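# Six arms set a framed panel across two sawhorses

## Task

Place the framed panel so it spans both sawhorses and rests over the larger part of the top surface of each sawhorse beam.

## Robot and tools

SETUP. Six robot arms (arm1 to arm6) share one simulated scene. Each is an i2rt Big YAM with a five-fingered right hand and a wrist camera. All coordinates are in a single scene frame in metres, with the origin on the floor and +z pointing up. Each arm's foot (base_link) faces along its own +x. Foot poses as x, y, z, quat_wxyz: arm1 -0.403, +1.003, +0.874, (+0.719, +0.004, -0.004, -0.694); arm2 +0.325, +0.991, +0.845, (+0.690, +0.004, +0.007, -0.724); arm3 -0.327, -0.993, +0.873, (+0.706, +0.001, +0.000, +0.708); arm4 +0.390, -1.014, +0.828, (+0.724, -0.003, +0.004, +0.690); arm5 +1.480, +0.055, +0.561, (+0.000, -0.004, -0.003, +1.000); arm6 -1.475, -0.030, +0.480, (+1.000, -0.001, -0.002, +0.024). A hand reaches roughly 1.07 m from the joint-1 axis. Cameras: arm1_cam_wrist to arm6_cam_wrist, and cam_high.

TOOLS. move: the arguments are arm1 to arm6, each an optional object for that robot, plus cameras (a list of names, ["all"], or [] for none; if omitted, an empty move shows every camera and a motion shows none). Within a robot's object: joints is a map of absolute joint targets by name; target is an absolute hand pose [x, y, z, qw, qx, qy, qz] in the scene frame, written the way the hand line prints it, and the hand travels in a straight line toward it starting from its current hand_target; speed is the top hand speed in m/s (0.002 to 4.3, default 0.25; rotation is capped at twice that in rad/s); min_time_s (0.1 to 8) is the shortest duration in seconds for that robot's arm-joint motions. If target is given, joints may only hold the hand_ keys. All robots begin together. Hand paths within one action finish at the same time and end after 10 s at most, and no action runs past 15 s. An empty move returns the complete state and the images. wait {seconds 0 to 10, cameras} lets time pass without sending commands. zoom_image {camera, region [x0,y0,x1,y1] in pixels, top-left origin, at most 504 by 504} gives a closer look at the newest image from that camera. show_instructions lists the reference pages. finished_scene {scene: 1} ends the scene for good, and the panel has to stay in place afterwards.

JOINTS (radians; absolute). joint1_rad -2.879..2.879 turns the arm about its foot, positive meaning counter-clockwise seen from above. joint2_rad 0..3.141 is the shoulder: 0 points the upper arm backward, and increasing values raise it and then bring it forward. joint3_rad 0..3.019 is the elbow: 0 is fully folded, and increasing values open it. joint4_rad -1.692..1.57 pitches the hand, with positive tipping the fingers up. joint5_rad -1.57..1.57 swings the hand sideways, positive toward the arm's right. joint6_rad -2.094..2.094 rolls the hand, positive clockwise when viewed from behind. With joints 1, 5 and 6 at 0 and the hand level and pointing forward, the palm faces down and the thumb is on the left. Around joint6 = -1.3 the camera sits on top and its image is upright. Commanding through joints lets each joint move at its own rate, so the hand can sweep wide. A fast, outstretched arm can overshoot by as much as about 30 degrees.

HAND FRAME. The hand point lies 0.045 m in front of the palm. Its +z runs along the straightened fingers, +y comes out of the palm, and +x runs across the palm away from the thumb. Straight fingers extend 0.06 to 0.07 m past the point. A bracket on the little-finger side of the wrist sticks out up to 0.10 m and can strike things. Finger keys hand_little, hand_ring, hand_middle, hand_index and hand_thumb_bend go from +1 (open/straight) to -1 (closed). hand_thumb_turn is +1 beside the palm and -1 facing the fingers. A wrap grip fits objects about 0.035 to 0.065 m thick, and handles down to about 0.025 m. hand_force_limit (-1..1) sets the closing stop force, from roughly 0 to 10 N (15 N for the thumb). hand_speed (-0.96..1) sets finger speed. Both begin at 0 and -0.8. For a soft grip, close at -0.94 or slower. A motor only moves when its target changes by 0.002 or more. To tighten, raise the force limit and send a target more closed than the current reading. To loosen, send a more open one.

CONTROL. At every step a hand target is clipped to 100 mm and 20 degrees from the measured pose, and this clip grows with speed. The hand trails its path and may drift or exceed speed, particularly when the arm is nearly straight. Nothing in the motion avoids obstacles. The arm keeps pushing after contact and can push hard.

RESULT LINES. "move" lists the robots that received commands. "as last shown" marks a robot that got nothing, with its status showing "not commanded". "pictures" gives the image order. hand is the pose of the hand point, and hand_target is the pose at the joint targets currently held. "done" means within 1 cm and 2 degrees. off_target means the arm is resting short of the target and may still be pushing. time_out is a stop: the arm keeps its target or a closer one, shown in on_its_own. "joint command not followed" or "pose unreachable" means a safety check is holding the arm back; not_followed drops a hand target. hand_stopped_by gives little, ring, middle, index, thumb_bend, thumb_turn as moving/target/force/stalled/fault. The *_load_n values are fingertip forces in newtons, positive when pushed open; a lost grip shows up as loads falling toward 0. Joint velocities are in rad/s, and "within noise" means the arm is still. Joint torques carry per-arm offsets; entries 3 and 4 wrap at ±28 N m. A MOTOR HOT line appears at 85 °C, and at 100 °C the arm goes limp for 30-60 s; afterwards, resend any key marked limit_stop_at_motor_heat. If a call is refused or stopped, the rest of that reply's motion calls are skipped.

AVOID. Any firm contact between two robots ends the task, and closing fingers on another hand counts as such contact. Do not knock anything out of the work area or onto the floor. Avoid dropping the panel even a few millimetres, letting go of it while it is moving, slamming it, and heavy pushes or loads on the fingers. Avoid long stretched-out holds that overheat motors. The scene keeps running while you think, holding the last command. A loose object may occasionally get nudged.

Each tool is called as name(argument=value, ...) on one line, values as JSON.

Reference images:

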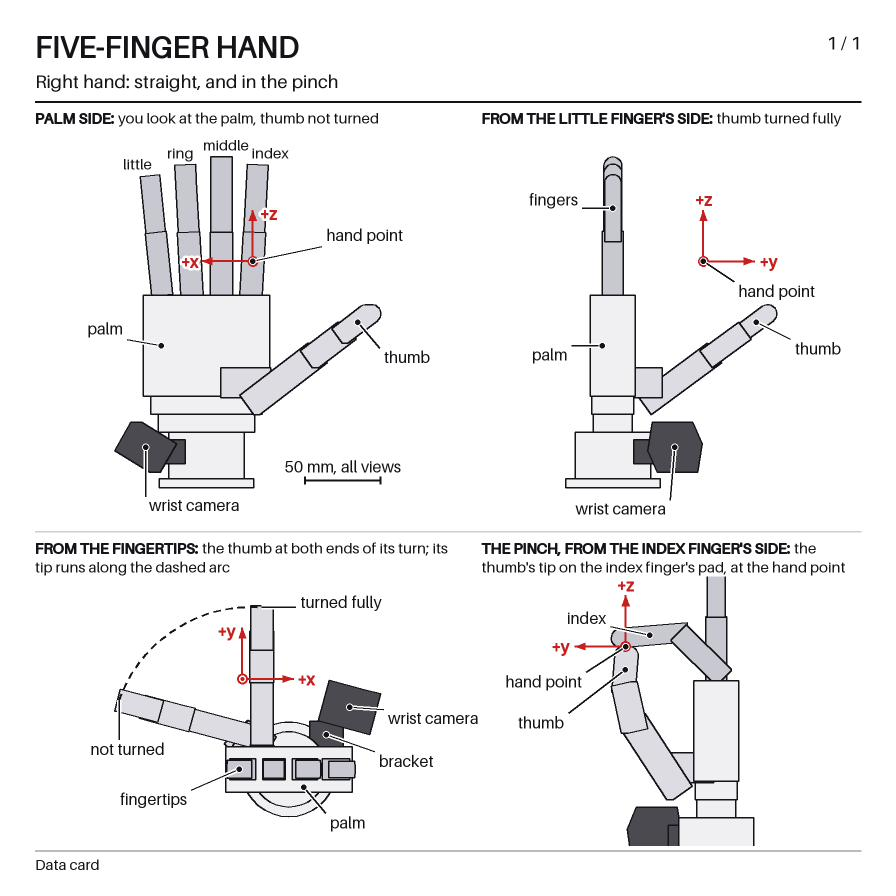

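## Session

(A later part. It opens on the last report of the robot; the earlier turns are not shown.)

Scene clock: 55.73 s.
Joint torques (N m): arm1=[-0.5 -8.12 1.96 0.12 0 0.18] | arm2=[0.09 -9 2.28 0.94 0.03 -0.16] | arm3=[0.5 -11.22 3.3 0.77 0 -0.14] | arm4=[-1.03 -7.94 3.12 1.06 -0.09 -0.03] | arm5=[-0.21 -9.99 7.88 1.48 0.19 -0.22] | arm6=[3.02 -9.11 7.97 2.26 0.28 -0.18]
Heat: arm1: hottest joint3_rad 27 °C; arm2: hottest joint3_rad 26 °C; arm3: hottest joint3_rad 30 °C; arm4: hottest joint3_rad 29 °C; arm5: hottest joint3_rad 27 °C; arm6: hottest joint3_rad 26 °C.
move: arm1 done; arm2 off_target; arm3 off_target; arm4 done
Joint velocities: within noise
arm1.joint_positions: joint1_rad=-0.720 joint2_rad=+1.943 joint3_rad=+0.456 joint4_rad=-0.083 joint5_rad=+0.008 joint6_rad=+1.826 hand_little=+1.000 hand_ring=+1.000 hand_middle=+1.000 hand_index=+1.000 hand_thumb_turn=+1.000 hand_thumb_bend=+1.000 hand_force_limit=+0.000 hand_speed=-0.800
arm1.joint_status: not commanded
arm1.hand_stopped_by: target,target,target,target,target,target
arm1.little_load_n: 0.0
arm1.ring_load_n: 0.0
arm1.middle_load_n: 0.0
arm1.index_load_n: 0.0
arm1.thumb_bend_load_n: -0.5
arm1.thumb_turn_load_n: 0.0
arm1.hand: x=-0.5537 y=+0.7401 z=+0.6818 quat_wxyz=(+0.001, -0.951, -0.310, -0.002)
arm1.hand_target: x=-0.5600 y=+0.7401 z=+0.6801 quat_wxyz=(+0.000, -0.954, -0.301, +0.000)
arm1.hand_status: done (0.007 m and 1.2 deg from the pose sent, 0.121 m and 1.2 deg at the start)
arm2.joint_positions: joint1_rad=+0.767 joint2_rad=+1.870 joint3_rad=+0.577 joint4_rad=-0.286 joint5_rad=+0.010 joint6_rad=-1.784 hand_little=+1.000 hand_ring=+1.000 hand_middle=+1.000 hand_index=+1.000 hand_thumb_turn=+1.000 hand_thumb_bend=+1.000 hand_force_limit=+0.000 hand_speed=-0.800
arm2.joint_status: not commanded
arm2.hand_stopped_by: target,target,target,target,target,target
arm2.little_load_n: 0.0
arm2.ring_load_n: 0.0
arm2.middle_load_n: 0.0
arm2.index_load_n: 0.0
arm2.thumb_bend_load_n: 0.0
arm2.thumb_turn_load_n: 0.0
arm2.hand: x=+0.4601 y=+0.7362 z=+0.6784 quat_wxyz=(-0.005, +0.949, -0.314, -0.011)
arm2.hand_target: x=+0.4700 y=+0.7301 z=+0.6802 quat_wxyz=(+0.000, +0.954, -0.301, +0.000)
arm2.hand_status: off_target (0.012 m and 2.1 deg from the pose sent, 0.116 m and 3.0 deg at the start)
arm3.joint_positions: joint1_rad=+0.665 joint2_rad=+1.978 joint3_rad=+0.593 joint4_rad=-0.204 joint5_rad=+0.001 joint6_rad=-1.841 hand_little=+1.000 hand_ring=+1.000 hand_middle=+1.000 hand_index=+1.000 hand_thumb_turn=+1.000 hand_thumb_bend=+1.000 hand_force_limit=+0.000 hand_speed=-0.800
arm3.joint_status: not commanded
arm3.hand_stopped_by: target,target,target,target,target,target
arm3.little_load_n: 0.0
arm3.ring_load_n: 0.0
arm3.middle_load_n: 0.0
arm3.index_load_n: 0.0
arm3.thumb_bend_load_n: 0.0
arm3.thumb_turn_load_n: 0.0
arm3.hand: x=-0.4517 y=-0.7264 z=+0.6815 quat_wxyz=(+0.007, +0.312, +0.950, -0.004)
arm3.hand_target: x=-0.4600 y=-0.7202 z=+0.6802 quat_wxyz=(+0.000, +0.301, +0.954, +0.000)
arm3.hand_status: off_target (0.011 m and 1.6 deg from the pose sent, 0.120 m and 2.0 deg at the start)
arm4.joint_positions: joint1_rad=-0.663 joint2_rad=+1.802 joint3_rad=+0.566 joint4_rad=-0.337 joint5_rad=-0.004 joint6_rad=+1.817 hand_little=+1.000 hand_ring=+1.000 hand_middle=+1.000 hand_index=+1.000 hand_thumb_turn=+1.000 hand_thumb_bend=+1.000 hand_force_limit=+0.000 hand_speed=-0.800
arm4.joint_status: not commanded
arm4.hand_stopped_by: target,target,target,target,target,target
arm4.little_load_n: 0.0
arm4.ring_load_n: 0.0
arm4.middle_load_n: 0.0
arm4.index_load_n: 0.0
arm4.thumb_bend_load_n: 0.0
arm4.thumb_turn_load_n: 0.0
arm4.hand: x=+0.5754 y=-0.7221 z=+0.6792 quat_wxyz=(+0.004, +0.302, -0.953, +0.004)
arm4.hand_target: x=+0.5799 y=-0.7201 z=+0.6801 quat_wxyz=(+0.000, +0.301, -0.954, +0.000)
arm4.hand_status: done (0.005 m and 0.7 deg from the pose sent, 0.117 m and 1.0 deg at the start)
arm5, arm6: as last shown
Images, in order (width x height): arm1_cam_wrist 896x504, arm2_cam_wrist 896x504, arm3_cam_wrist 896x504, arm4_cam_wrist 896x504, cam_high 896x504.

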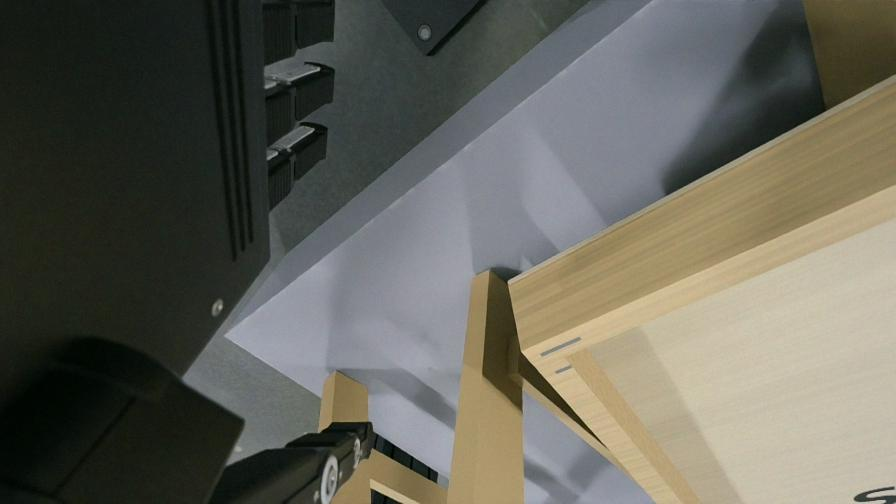

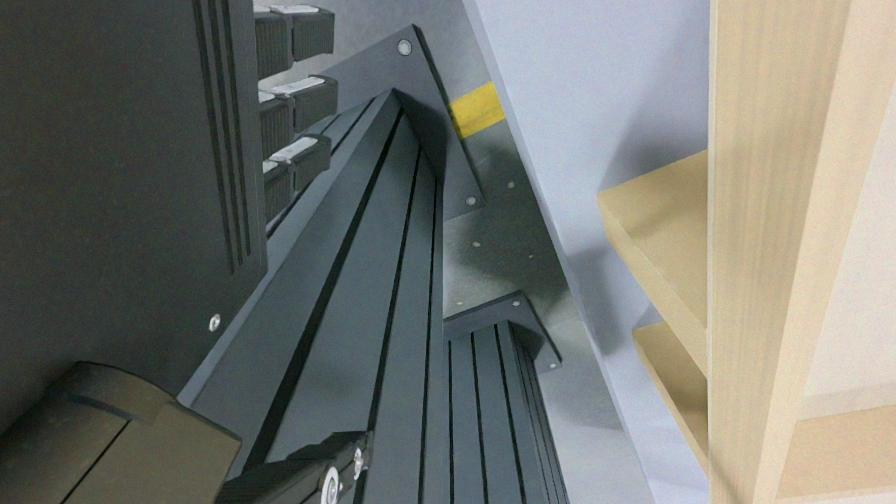

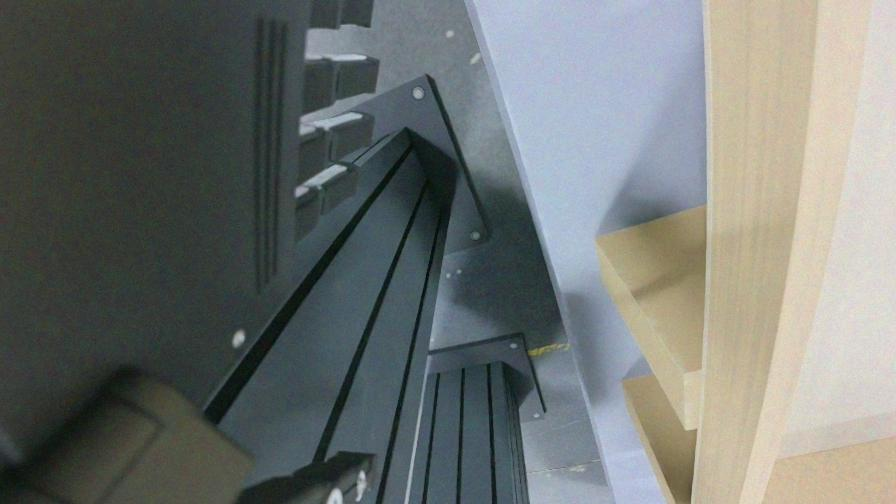

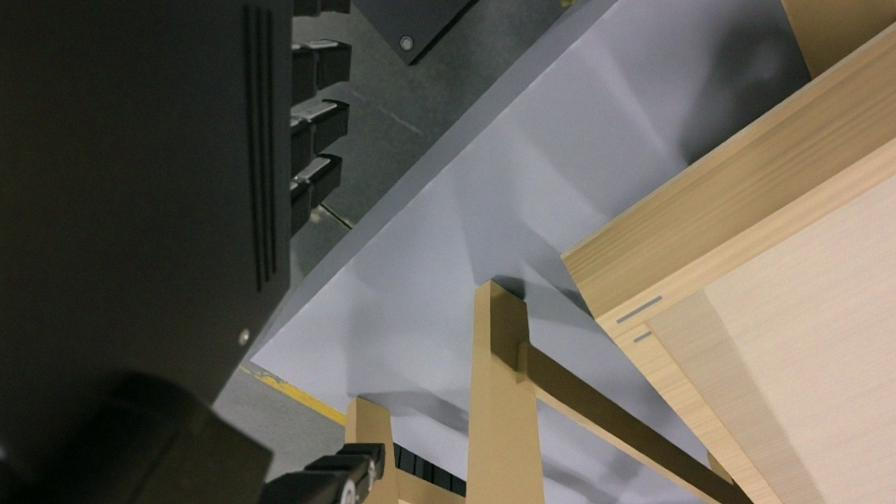

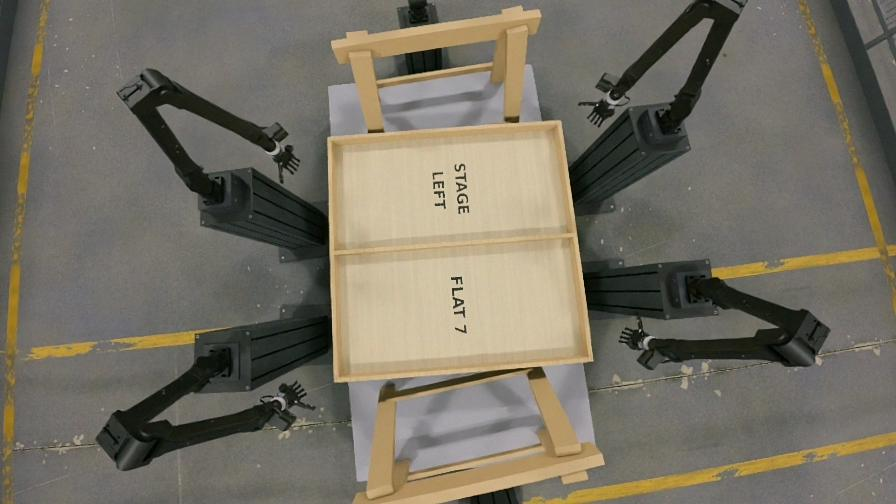

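move(arm1={"target": [-0.56, 0.74, 0.84, 0, 0.7204, 0.6936, 0], "speed": 0.4}, arm2={"target": [0.55, 0.73, 0.84, 0, 0.6936, -0.7204, 0], "speed": 0.4}, arm3={"target": [-0.54, -0.72, 0.84, 0, 0.7204, 0.6936, 0], "speed": 0.4}, arm4={"target": [0.56, -0.72, 0.84, 0, 0.6936, -0.7204, 0], "speed": 0.4})

move(arm1={"target": [-0.537, 0.52, 0.80, 0, 0.7204, 0.6936, 0], "speed": 0.3}, arm2={"target": [0.549, 0.555, 0.80, 0, 0.6936, -0.7204, 0], "speed": 0.3}, arm3={"target": [-0.56, -0.553, 0.80, 0, 0.7204, 0.6936, 0], "speed": 0.3}, arm4={"target": [0.511, -0.53, 0.80, 0, 0.6936, -0.7204, 0], "speed": 0.3}, cameras=["arm1_cam_wrist", "arm2_cam_wrist", "arm3_cam_wrist", "arm4_cam_wrist", "cam_high"])

Scene clock: 85.07 s.
Joint torques (N m): arm1=[-0.15 -8.12 8.38 -0.58 -0.11 0.06] | arm2=[0.67 -10.4 8.75 0.21 0.26 0.12] | arm3=[1.44 -12.86 9.89 -0.1 0.11 0.11] | arm4=[0.26 -7.77 9.54 0.31 -0.09 -0.07] | arm5=[0.67 -8.88 7.65 1.59 0.24 -0.19] | arm6=[3.08 -9.11 7.95 2.28 0.28 -0.18]
Heat: arm1: hottest joint2_rad 25 °C; arm2: hottest joint2_rad 25 °C; arm3: hottest joint1_rad 28 °C; arm4: hottest joint3_rad 27 °C; arm5: hottest joint3_rad 29 °C; arm6: hottest joint3_rad 27 °C.
move: arm1 off_target; arm2 off_target; arm3 off_target; arm4 off_target
Joint velocities: within noise
arm1.joint_positions: joint1_rad=-0.771 joint2_rad=+1.474 joint3_rad=+0.632 joint4_rad=-0.742 joint5_rad=+0.012 joint6_rad=+0.871 hand_little=+1.000 hand_ring=+1.000 hand_middle=+1.000 hand_index=+1.000 hand_thumb_turn=+1.000 hand_thumb_bend=+1.000 hand_force_limit=+0.000 hand_speed=-0.800
arm1.joint_status: not commanded
arm1.hand_stopped_by: target,target,target,target,target,target
arm1.little_load_n: 0.0
arm1.ring_load_n: 0.0
arm1.middle_load_n: 0.0
arm1.index_load_n: 0.0
arm1.thumb_bend_load_n: 0.0
arm1.thumb_turn_load_n: 0.0
arm1.hand: x=-0.5495 y=+0.7471 z=+0.8325 quat_wxyz=(+0.002, -0.719, -0.694, -0.010)
arm1.hand_target: x=-0.5599 y=+0.7400 z=+0.8400 quat_wxyz=(+0.000, -0.720, -0.694, +0.000)
arm1.hand_status: off_target (0.015 m and 1.2 deg from the pose sent, 0.158 m and 51.7 deg at the start)
arm2.joint_positions: joint1_rad=+0.803 joint2_rad=+1.623 joint3_rad=+0.906 joint4_rad=-0.878 joint5_rad=+0.004 joint6_rad=-0.778 hand_little=+1.000 hand_ring=+1.000 hand_middle=+1.000 hand_index=+1.000 hand_thumb_turn=+1.000 hand_thumb_bend=+1.000 hand_force_limit=+0.000 hand_speed=-0.800
arm2.joint_status: not commanded
arm2.hand_stopped_by: target,target,target,target,target,target
arm2.little_load_n: 0.5
arm2.ring_load_n: 0.0
arm2.middle_load_n: 0.0
arm2.index_load_n: 0.0
arm2.thumb_bend_load_n: 0.0
arm2.thumb_turn_load_n: 0.0
arm2.hand: x=+0.5330 y=+0.7389 z=+0.8284 quat_wxyz=(-0.002, +0.693, -0.720, -0.019)
arm2.hand_target: x=+0.5497 y=+0.7303 z=+0.8401 quat_wxyz=(+0.000, +0.694, -0.720, +0.000)
arm2.hand_status: off_target (0.022 m and 2.2 deg from the pose sent, 0.185 m and 55.6 deg at the start)
arm3.joint_positions: joint1_rad=+0.712 joint2_rad=+1.686 joint3_rad=+0.897 joint4_rad=-0.800 joint5_rad=-0.003 joint6_rad=-0.819 hand_little=+1.000 hand_ring=+1.000 hand_middle=+1.000 hand_index=+1.000 hand_thumb_turn=+1.000 hand_thumb_bend=+1.000 hand_force_limit=+0.000 hand_speed=-0.800
arm3.joint_status: not commanded
arm3.hand_stopped_by: target,target,target,target,target,target
arm3.little_load_n: 0.0
arm3.ring_load_n: 0.0
arm3.middle_load_n: 0.0
arm3.index_load_n: 0.0
arm3.thumb_bend_load_n: 0.0
arm3.thumb_turn_load_n: 0.0
arm3.hand: x=-0.5279 y=-0.7261 z=+0.8341 quat_wxyz=(+0.008, +0.720, +0.694, -0.002)
arm3.hand_target: x=-0.5398 y=-0.7202 z=+0.8400 quat_wxyz=(+0.000, +0.720, +0.694, +0.000)
arm3.hand_status: off_target (0.015 m and 1.0 deg from the pose sent, 0.182 m and 55.8 deg at the start)
arm4.joint_positions: joint1_rad=-0.679 joint2_rad=+1.450 joint3_rad=+0.751 joint4_rad=-0.904 joint5_rad=-0.004 joint6_rad=+0.895 hand_little=+1.000 hand_ring=+1.000 hand_middle=+1.000 hand_index=+1.000 hand_thumb_turn=+1.000 hand_thumb_bend=+1.000 hand_force_limit=+0.000 hand_speed=-0.800
arm4.joint_status: not commanded
arm4.hand_stopped_by: target,target,target,target,target,target
arm4.little_load_n: 0.0
arm4.ring_load_n: 0.0
arm4.middle_load_n: 0.0
arm4.index_load_n: 0.0
arm4.thumb_bend_load_n: 0.0
arm4.thumb_turn_load_n: 0.0
arm4.hand: x=+0.5491 y=-0.7358 z=+0.8266 quat_wxyz=(+0.020, +0.688, -0.725, +0.003)
arm4.hand_target: x=+0.5597 y=-0.7204 z=+0.8401 quat_wxyz=(+0.000, +0.693, -0.720, +0.000)
arm4.hand_status: off_target (0.023 m and 2.5 deg from the pose sent, 0.162 m and 52.7 deg at the start)
arm5, arm6: as last shown
pictures: none

Scene clock: 86.70 s.
Joint torques (N m): arm1=[0.91 -12.04 9.03 -0.47 0.08 0.2] | arm2=[-1.67 -14.04 9.54 0.23 0.08 -0.16] | arm3=[-1.14 -16.85 11.22 -0.05 0.05 -0.15] | arm4=[-0.38 -10.99 9.72 0.36 0.1 0.11] | arm5=[-0.26 -9.82 7.72 1.59 0.15 -0.21] | arm6=[3.08 -9.11 7.97 2.26 0.27 -0.18]
Heat: arm1: hottest joint2_rad 25 °C; arm2: hottest joint2_rad 25 °C; arm3: hottest joint1_rad 28 °C; arm4: hottest joint3_rad 28 °C; arm5: hottest joint3_rad 29 °C; arm6: hottest joint3_rad 27 °C.
move: arm1 done; arm2 off_target; arm3 off_target; arm4 off_target
Joint velocities: within noise
arm1.joint_positions: joint1_rad=-0.442 joint2_rad=+1.901 joint3_rad=+1.121 joint4_rad=-0.785 joint5_rad=+0.008 joint6_rad=+1.199 hand_little=+1.000 hand_ring=+1.000 hand_middle=+1.000 hand_index=+1.000 hand_thumb_turn=+1.000 hand_thumb_bend=+1.000 hand_force_limit=+0.000 hand_speed=-0.800
arm1.joint_status: not commanded
arm1.hand_stopped_by: target,target,target,target,target,target
arm1.little_load_n: 0.0
arm1.ring_load_n: 0.0
arm1.middle_load_n: 0.0
arm1.index_load_n: 0.0
arm1.thumb_bend_load_n: 0.0
arm1.thumb_turn_load_n: 0.0
arm1.hand: x=-0.5357 y=+0.5288 z=+0.8018 quat_wxyz=(-0.001, -0.719, -0.695, +0.000)
arm1.hand_target: x=-0.5370 y=+0.5202 z=+0.8001 quat_wxyz=(+0.000, -0.720, -0.693, +0.000)
arm1.hand_status: done (0.009 m and 0.3 deg from the pose sent, 0.230 m and 1.2 deg at the start)
arm2.joint_positions: joint1_rad=+0.602 joint2_rad=+1.970 joint3_rad=+1.314 joint4_rad=-0.930 joint5_rad=+0.006 joint6_rad=-0.972 hand_little=+1.000 hand_ring=+1.000 hand_middle=+1.000 hand_index=+1.000 hand_thumb_turn=+1.000 hand_thumb_bend=+1.000 hand_force_limit=+0.000 hand_speed=-0.800
arm2.joint_status: not commanded
arm2.hand_stopped_by: target,target,target,target,target,target
arm2.little_load_n: 0.0
arm2.ring_load_n: 0.0
arm2.middle_load_n: 0.0
arm2.index_load_n: 0.0
arm2.thumb_bend_load_n: 0.0
arm2.thumb_turn_load_n: 0.0
arm2.hand: x=+0.5433 y=+0.5737 z=+0.7909 quat_wxyz=(-0.003, +0.691, -0.723, -0.015)
arm2.hand_target: x=+0.5486 y=+0.5555 z=+0.8003 quat_wxyz=(+0.000, +0.694, -0.720, +0.000)
arm2.hand_status: off_target (0.022 m and 1.8 deg from the pose sent, 0.187 m and 2.2 deg at the start)
arm3.joint_positions: joint1_rad=+0.559 joint2_rad=+2.035 joint3_rad=+1.343 joint4_rad=-0.885 joint5_rad=+0.000 joint6_rad=-0.965 hand_little=+1.000 hand_ring=+1.000 hand_middle=+1.000 hand_index=+1.000 hand_thumb_turn=+1.000 hand_thumb_bend=+1.000 hand_force_limit=+0.000 hand_speed=-0.800
arm3.joint_status: not commanded
arm3.hand_stopped_by: target,target,target,target,target,target
arm3.little_load_n: 0.0
arm3.ring_load_n: 0.0
arm3.middle_load_n: 0.0
arm3.index_load_n: -0.5
arm3.thumb_bend_load_n: 0.0
arm3.thumb_turn_load_n: 0.0
arm3.hand: x=-0.5575 y=-0.5649 z=+0.8011 quat_wxyz=(+0.002, +0.723, +0.691, -0.001)
arm3.hand_target: x=-0.5598 y=-0.5533 z=+0.8001 quat_wxyz=(+0.000, +0.720, +0.694, +0.000)
arm3.hand_status: off_target (0.012 m and 0.5 deg from the pose sent, 0.179 m and 1.0 deg at the start)
arm4.joint_positions: joint1_rad=-0.330 joint2_rad=+1.812 joint3_rad=+1.117 joint4_rad=-0.891 joint5_rad=-0.005 joint6_rad=+1.220 hand_little=+1.000 hand_ring=+1.000 hand_middle=+1.000 hand_index=+1.000 hand_thumb_turn=+1.000 hand_thumb_bend=+1.000 hand_force_limit=+0.000 hand_speed=-0.800
arm4.joint_status: not commanded
arm4.hand_stopped_by: target,target,target,target,target,target
arm4.little_load_n: 0.0
arm4.ring_load_n: 0.0
arm4.middle_load_n: 0.0
arm4.index_load_n: 0.0
arm4.thumb_bend_load_n: 0.0
arm4.thumb_turn_load_n: 0.0
arm4.hand: x=+0.5030 y=-0.5477 z=+0.7923 quat_wxyz=(+0.012, +0.697, -0.717, +0.004)
arm4.hand_target: x=+0.5108 y=-0.5306 z=+0.8004 quat_wxyz=(+0.000, +0.694, -0.720, +0.000)
arm4.hand_status: off_target (0.021 m and 1.6 deg from the pose sent, 0.211 m and 2.5 deg at the start)
arm5, arm6: as last shown
arm6.thumb_bend_load_n: -0.5
Images, in order (width x height): arm1_cam_wrist 896x504, arm2_cam_wrist 896x504, arm3_cam_wrist 896x504, arm4_cam_wrist 896x504, cam_high 896x504.

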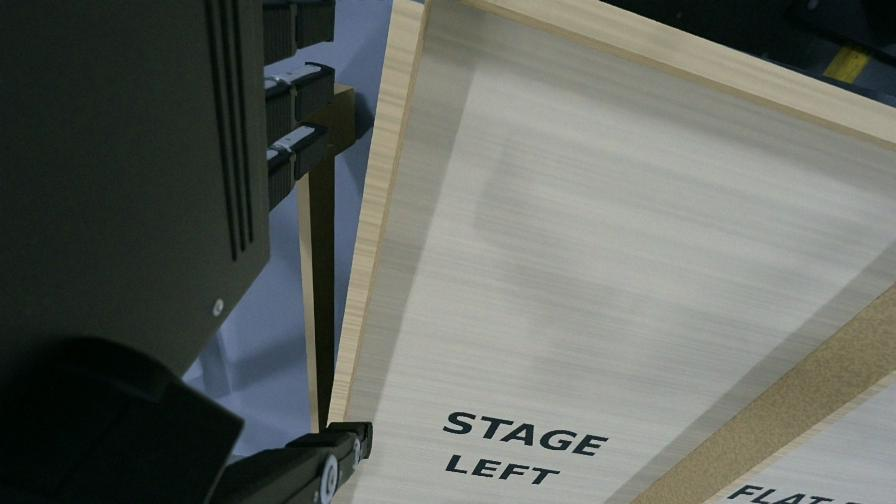

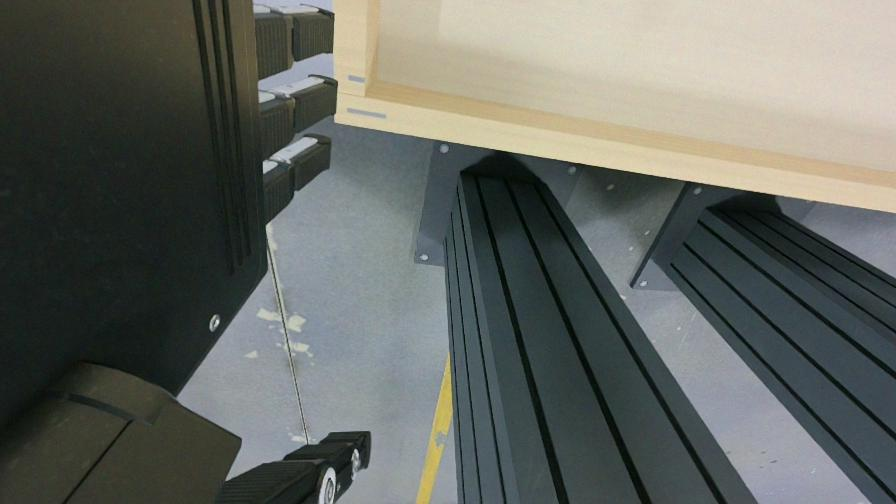

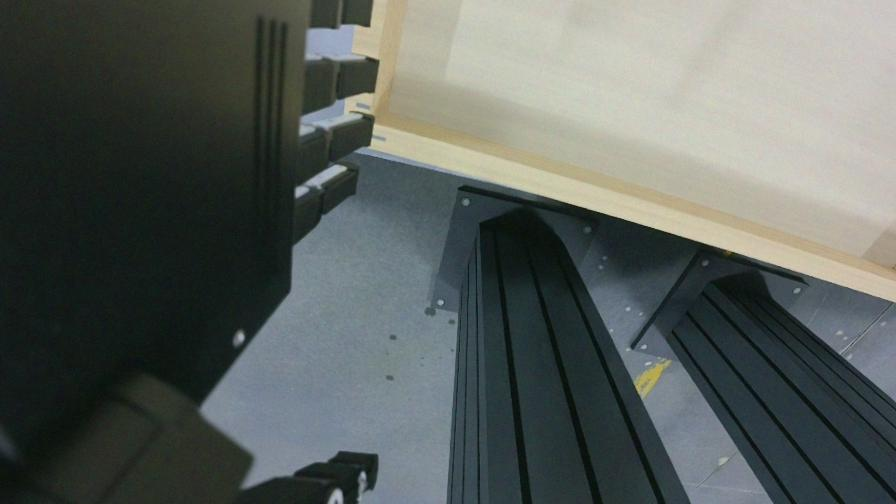

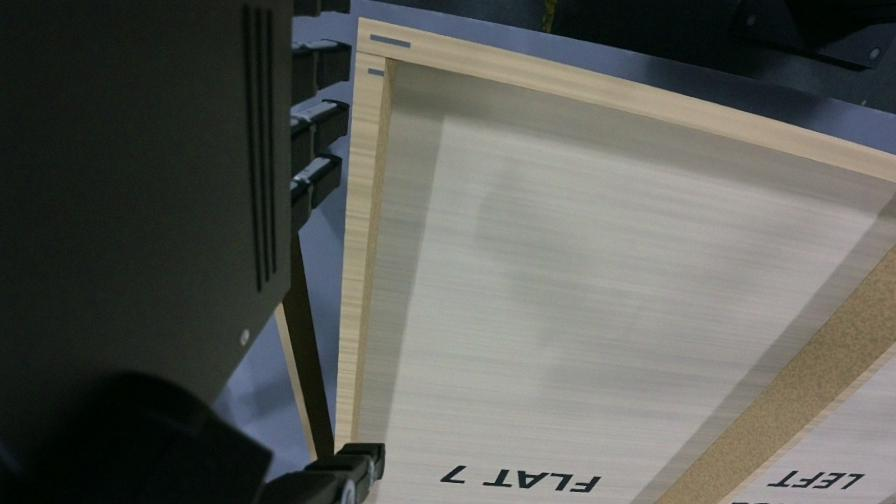

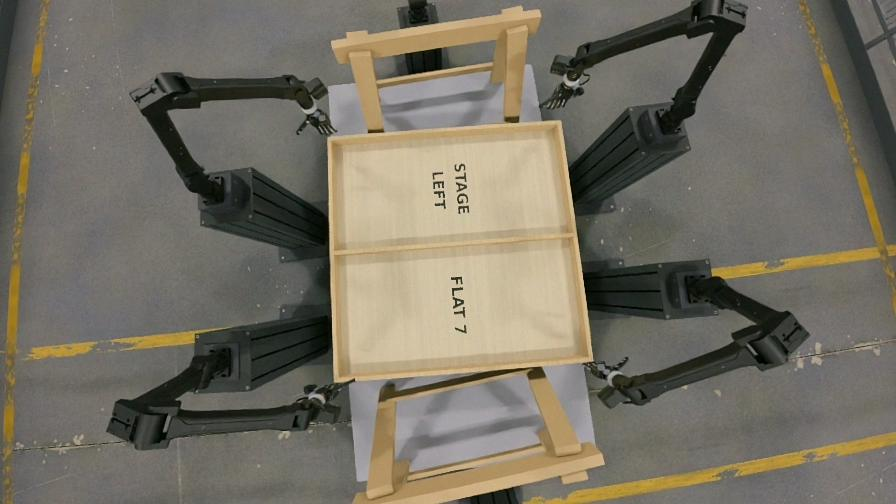

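zoom_image(camera="arm3_cam_wrist", region=[290, 0, 490, 200])

zoom_image(camera="arm2_cam_wrist", region=[290, 0, 490, 200])

zoom_image(camera="arm1_cam_wrist", region=[270, 0, 520, 250])

zoom_image(camera="arm4_cam_wrist", region=[270, 0, 520, 250])

Scaled by 2.520.

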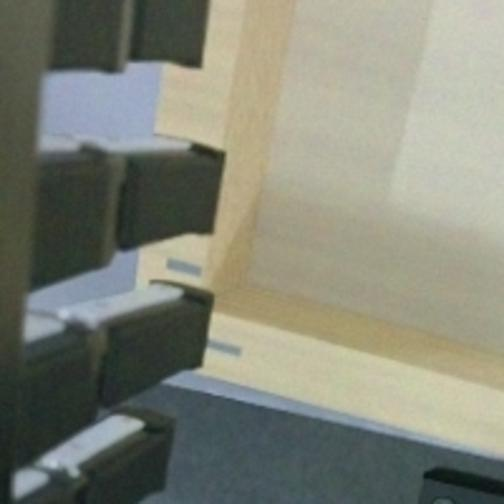

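Scaled by 2.520.

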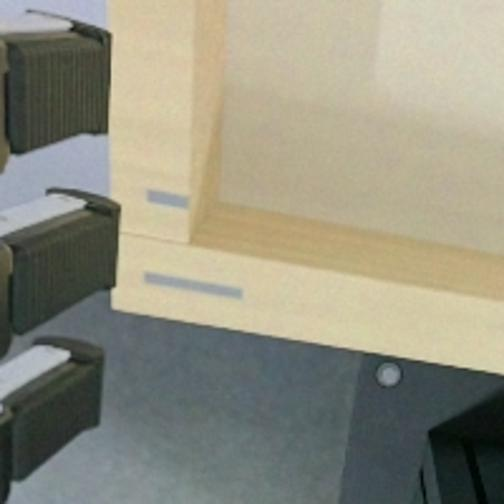

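Scaled by 2.016.

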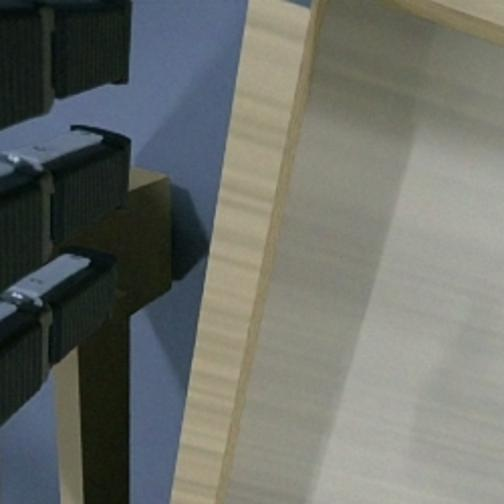

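Scaled by 2.016.

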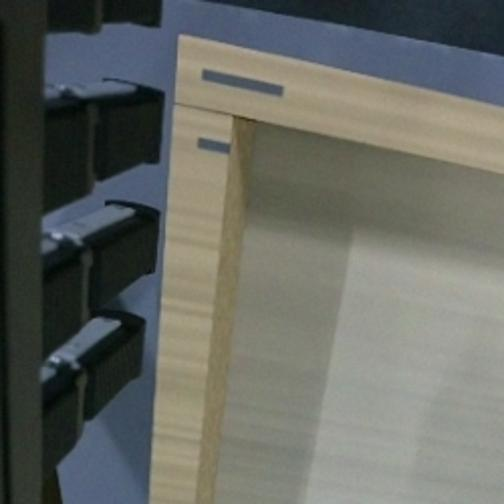

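move(arm1={"target": [-0.548, 0.507, 0.80, 0, 0.7204, 0.6936, 0], "speed": 0.2, "joints": {"hand_thumb_turn": -1, "hand_speed": 0.0}}, arm2={"target": [0.594, 0.530, 0.808, 0, 0.6936, -0.7204, 0], "speed": 0.2, "joints": {"hand_thumb_turn": -1, "hand_speed": 0.0}}, arm3={"target": [-0.621, -0.533, 0.80, 0, 0.7204, 0.6936, 0], "speed": 0.2, "joints": {"hand_thumb_turn": -1, "hand_speed": 0.0}}, arm4={"target": [0.549, -0.508, 0.808, 0, 0.6936, -0.7204, 0], "speed": 0.2, "joints": {"hand_thumb_turn": -1, "hand_speed": 0.0}}, cameras=["arm1_cam_wrist", "arm2_cam_wrist", "arm3_cam_wrist", "arm4_cam_wrist", "cam_high"])

Scene clock: 91.37 s.
Joint torques (N m): arm1=[0.44 -11.93 9.39 -0.54 0.08 0.13] | arm2=[0.15 -15.15 10.09 0.23 0.08 0.13] | arm3=[-0.44 -17.96 11.92 0.06 0.07 0.09] | arm4=[-0.56 -11.63 10.1 0.35 0.03 -0.05] | arm5=[-0.56 -10.17 7.79 1.55 0.17 -0.18] | arm6=[3.08 -9.11 7.97 2.26 0.27 -0.18]
Heat: arm1: hottest joint3_rad 26 °C; arm2: hottest joint2_rad 26 °C; arm3: hottest joint1_rad 28 °C; arm4: hottest joint3_rad 28 °C; arm5: hottest joint3_rad 29 °C; arm6: hottest joint3_rad 27 °C.
move: arm1 done; arm2 off_target; arm3 off_target; arm4 off_target
Joint velocities: within noise
arm1.joint_positions: joint1_rad=-0.442 joint2_rad=+1.928 joint3_rad=+1.172 joint4_rad=-0.808 joint5_rad=+0.008 joint6_rad=+1.199 hand_little=+1.000 hand_ring=+1.000 hand_middle=+1.000 hand_index=+1.000 hand_thumb_turn=-1.000 hand_thumb_bend=+1.000 hand_force_limit=+0.000 hand_speed=+0.000
arm1.joint_status: all done
arm1.hand_stopped_by: target,target,target,target,target,target
arm1.little_load_n: 0.0
arm1.ring_load_n: 0.0
arm1.middle_load_n: 0.0
arm1.index_load_n: 0.0
arm1.thumb_bend_load_n: 0.0
arm1.thumb_turn_load_n: 0.0
arm1.hand: x=-0.5419 y=+0.5143 z=+0.8033 quat_wxyz=(-0.001, -0.719, -0.695, +0.001)
arm1.hand_target: x=-0.5480 y=+0.5073 z=+0.8001 quat_wxyz=(+0.000, -0.720, -0.693, +0.000)
arm1.hand_status: done (0.010 m and 0.3 deg from the pose sent, 0.025 m and 0.3 deg at the start)
arm2.joint_positions: joint1_rad=+0.625 joint2_rad=+2.053 joint3_rad=+1.487 joint4_rad=-1.017 joint5_rad=+0.006 joint6_rad=-0.962 hand_little=+1.000 hand_ring=+1.000 hand_middle=+1.000 hand_index=+1.000 hand_thumb_turn=-1.000 hand_thumb_bend=+1.000 hand_force_limit=+0.000 hand_speed=+0.000
arm2.joint_status: all done
arm2.hand_stopped_by: target,target,target,target,target,target
arm2.little_load_n: 0.0
arm2.ring_load_n: 0.0
arm2.middle_load_n: -0.5
arm2.index_load_n: 0.0
arm2.thumb_bend_load_n: 0.0
arm2.thumb_turn_load_n: 0.0
arm2.hand: x=+0.5784 y=+0.5404 z=+0.7996 quat_wxyz=(-0.002, +0.695, -0.719, -0.014)
arm2.hand_target: x=+0.5937 y=+0.5305 z=+0.8082 quat_wxyz=(+0.000, +0.694, -0.720, +0.000)
arm2.hand_status: off_target (0.021 m and 1.7 deg from the pose sent, 0.069 m and 1.8 deg at the start)
arm3.joint_positions: joint1_rad=+0.620 joint2_rad=+2.137 joint3_rad=+1.533 joint4_rad=-0.971 joint5_rad=+0.000 joint6_rad=-0.925 hand_little=+1.000 hand_ring=+1.000 hand_middle=+1.000 hand_index=+1.000 hand_thumb_turn=-1.000 hand_thumb_bend=+1.000 hand_force_limit=+0.000 hand_speed=+0.000
arm3.joint_status: all done
arm3.hand_stopped_by: target,target,target,target,target,target
arm3.little_load_n: 0.0
arm3.ring_load_n: 0.0
arm3.middle_load_n: 0.0
arm3.index_load_n: -0.5
arm3.thumb_bend_load_n: 0.0
arm3.thumb_turn_load_n: 0.5
arm3.hand: x=-0.6146 y=-0.5409 z=+0.8031 quat_wxyz=(+0.001, +0.715, +0.699, -0.001)
arm3.hand_target: x=-0.6209 y=-0.5333 z=+0.8000 quat_wxyz=(+0.000, +0.720, +0.694, +0.000)
arm3.hand_status: off_target (0.011 m and 0.8 deg from the pose sent, 0.071 m and 0.5 deg at the start)
arm4.joint_positions: joint1_rad=-0.381 joint2_rad=+1.871 joint3_rad=+1.239 joint4_rad=-0.952 joint5_rad=-0.004 joint6_rad=+1.184 hand_little=+1.000 hand_ring=+1.000 hand_middle=+1.000 hand_index=+1.000 hand_thumb_turn=-1.000 hand_thumb_bend=+1.000 hand_force_limit=+0.000 hand_speed=+0.000
arm4.joint_status: all done
arm4.hand_stopped_by: target,target,target,target,target,target
arm4.little_load_n: 0.0
arm4.ring_load_n: 0.0
arm4.middle_load_n: -0.5
arm4.index_load_n: 0.0
arm4.thumb_bend_load_n: 0.0
arm4.thumb_turn_load_n: 0.5
arm4.hand: x=+0.5405 y=-0.5235 z=+0.8012 quat_wxyz=(+0.011, +0.691, -0.722, +0.004)
arm4.hand_target: x=+0.5489 y=-0.5086 z=+0.8082 quat_wxyz=(+0.000, +0.693, -0.720, +0.000)
arm4.hand_status: off_target (0.019 m and 1.3 deg from the pose sent, 0.063 m and 1.6 deg at the start)
arm5, arm6: as last shown
arm5.little_load_n: -0.5
arm5.ring_load_n: -0.5
arm6.thumb_bend_load_n: 0.0
arm6.thumb_turn_load_n: 0.5
Images, in order (width x height): arm1_cam_wrist 896x504, arm2_cam_wrist 896x504, arm3_cam_wrist 896x504, arm4_cam_wrist 896x504, cam_high 896x504.

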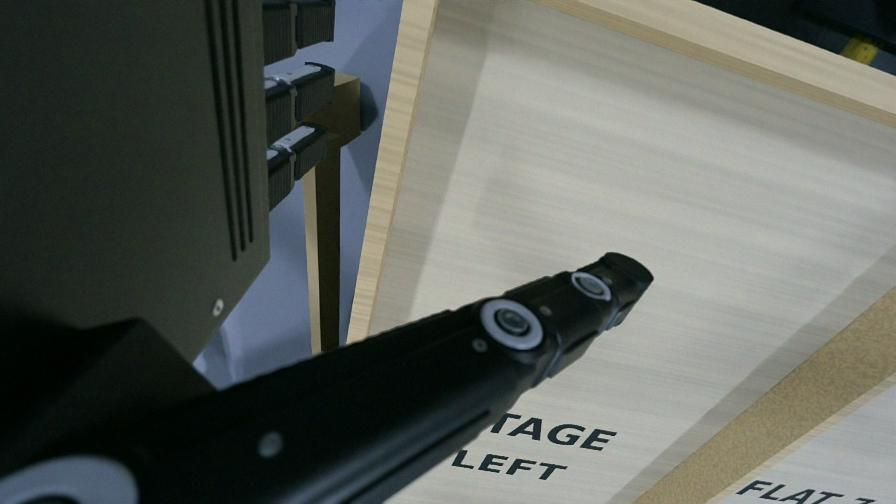

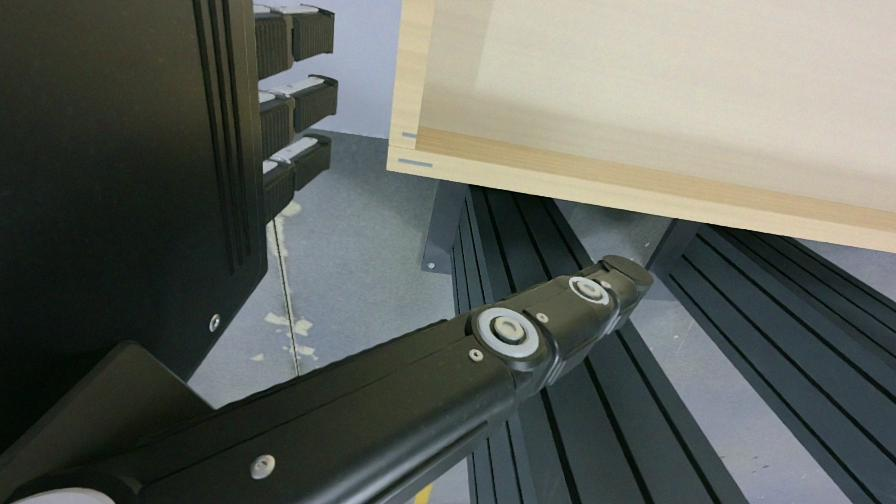

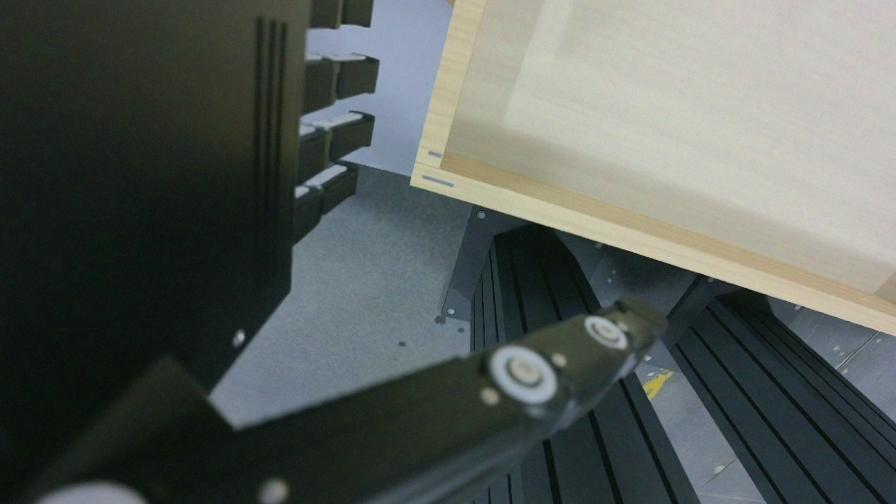

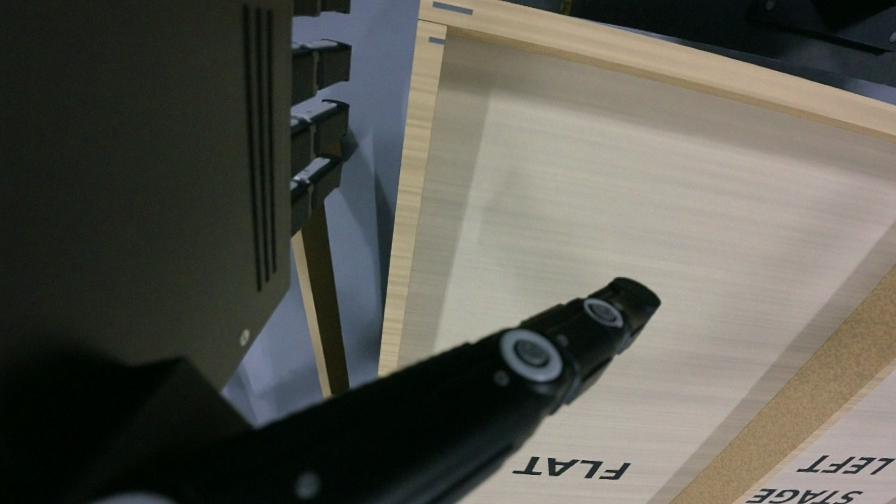

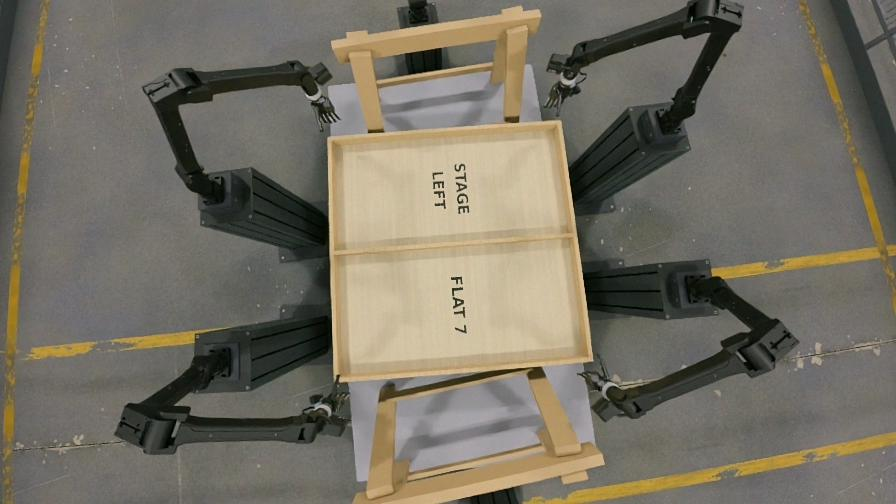

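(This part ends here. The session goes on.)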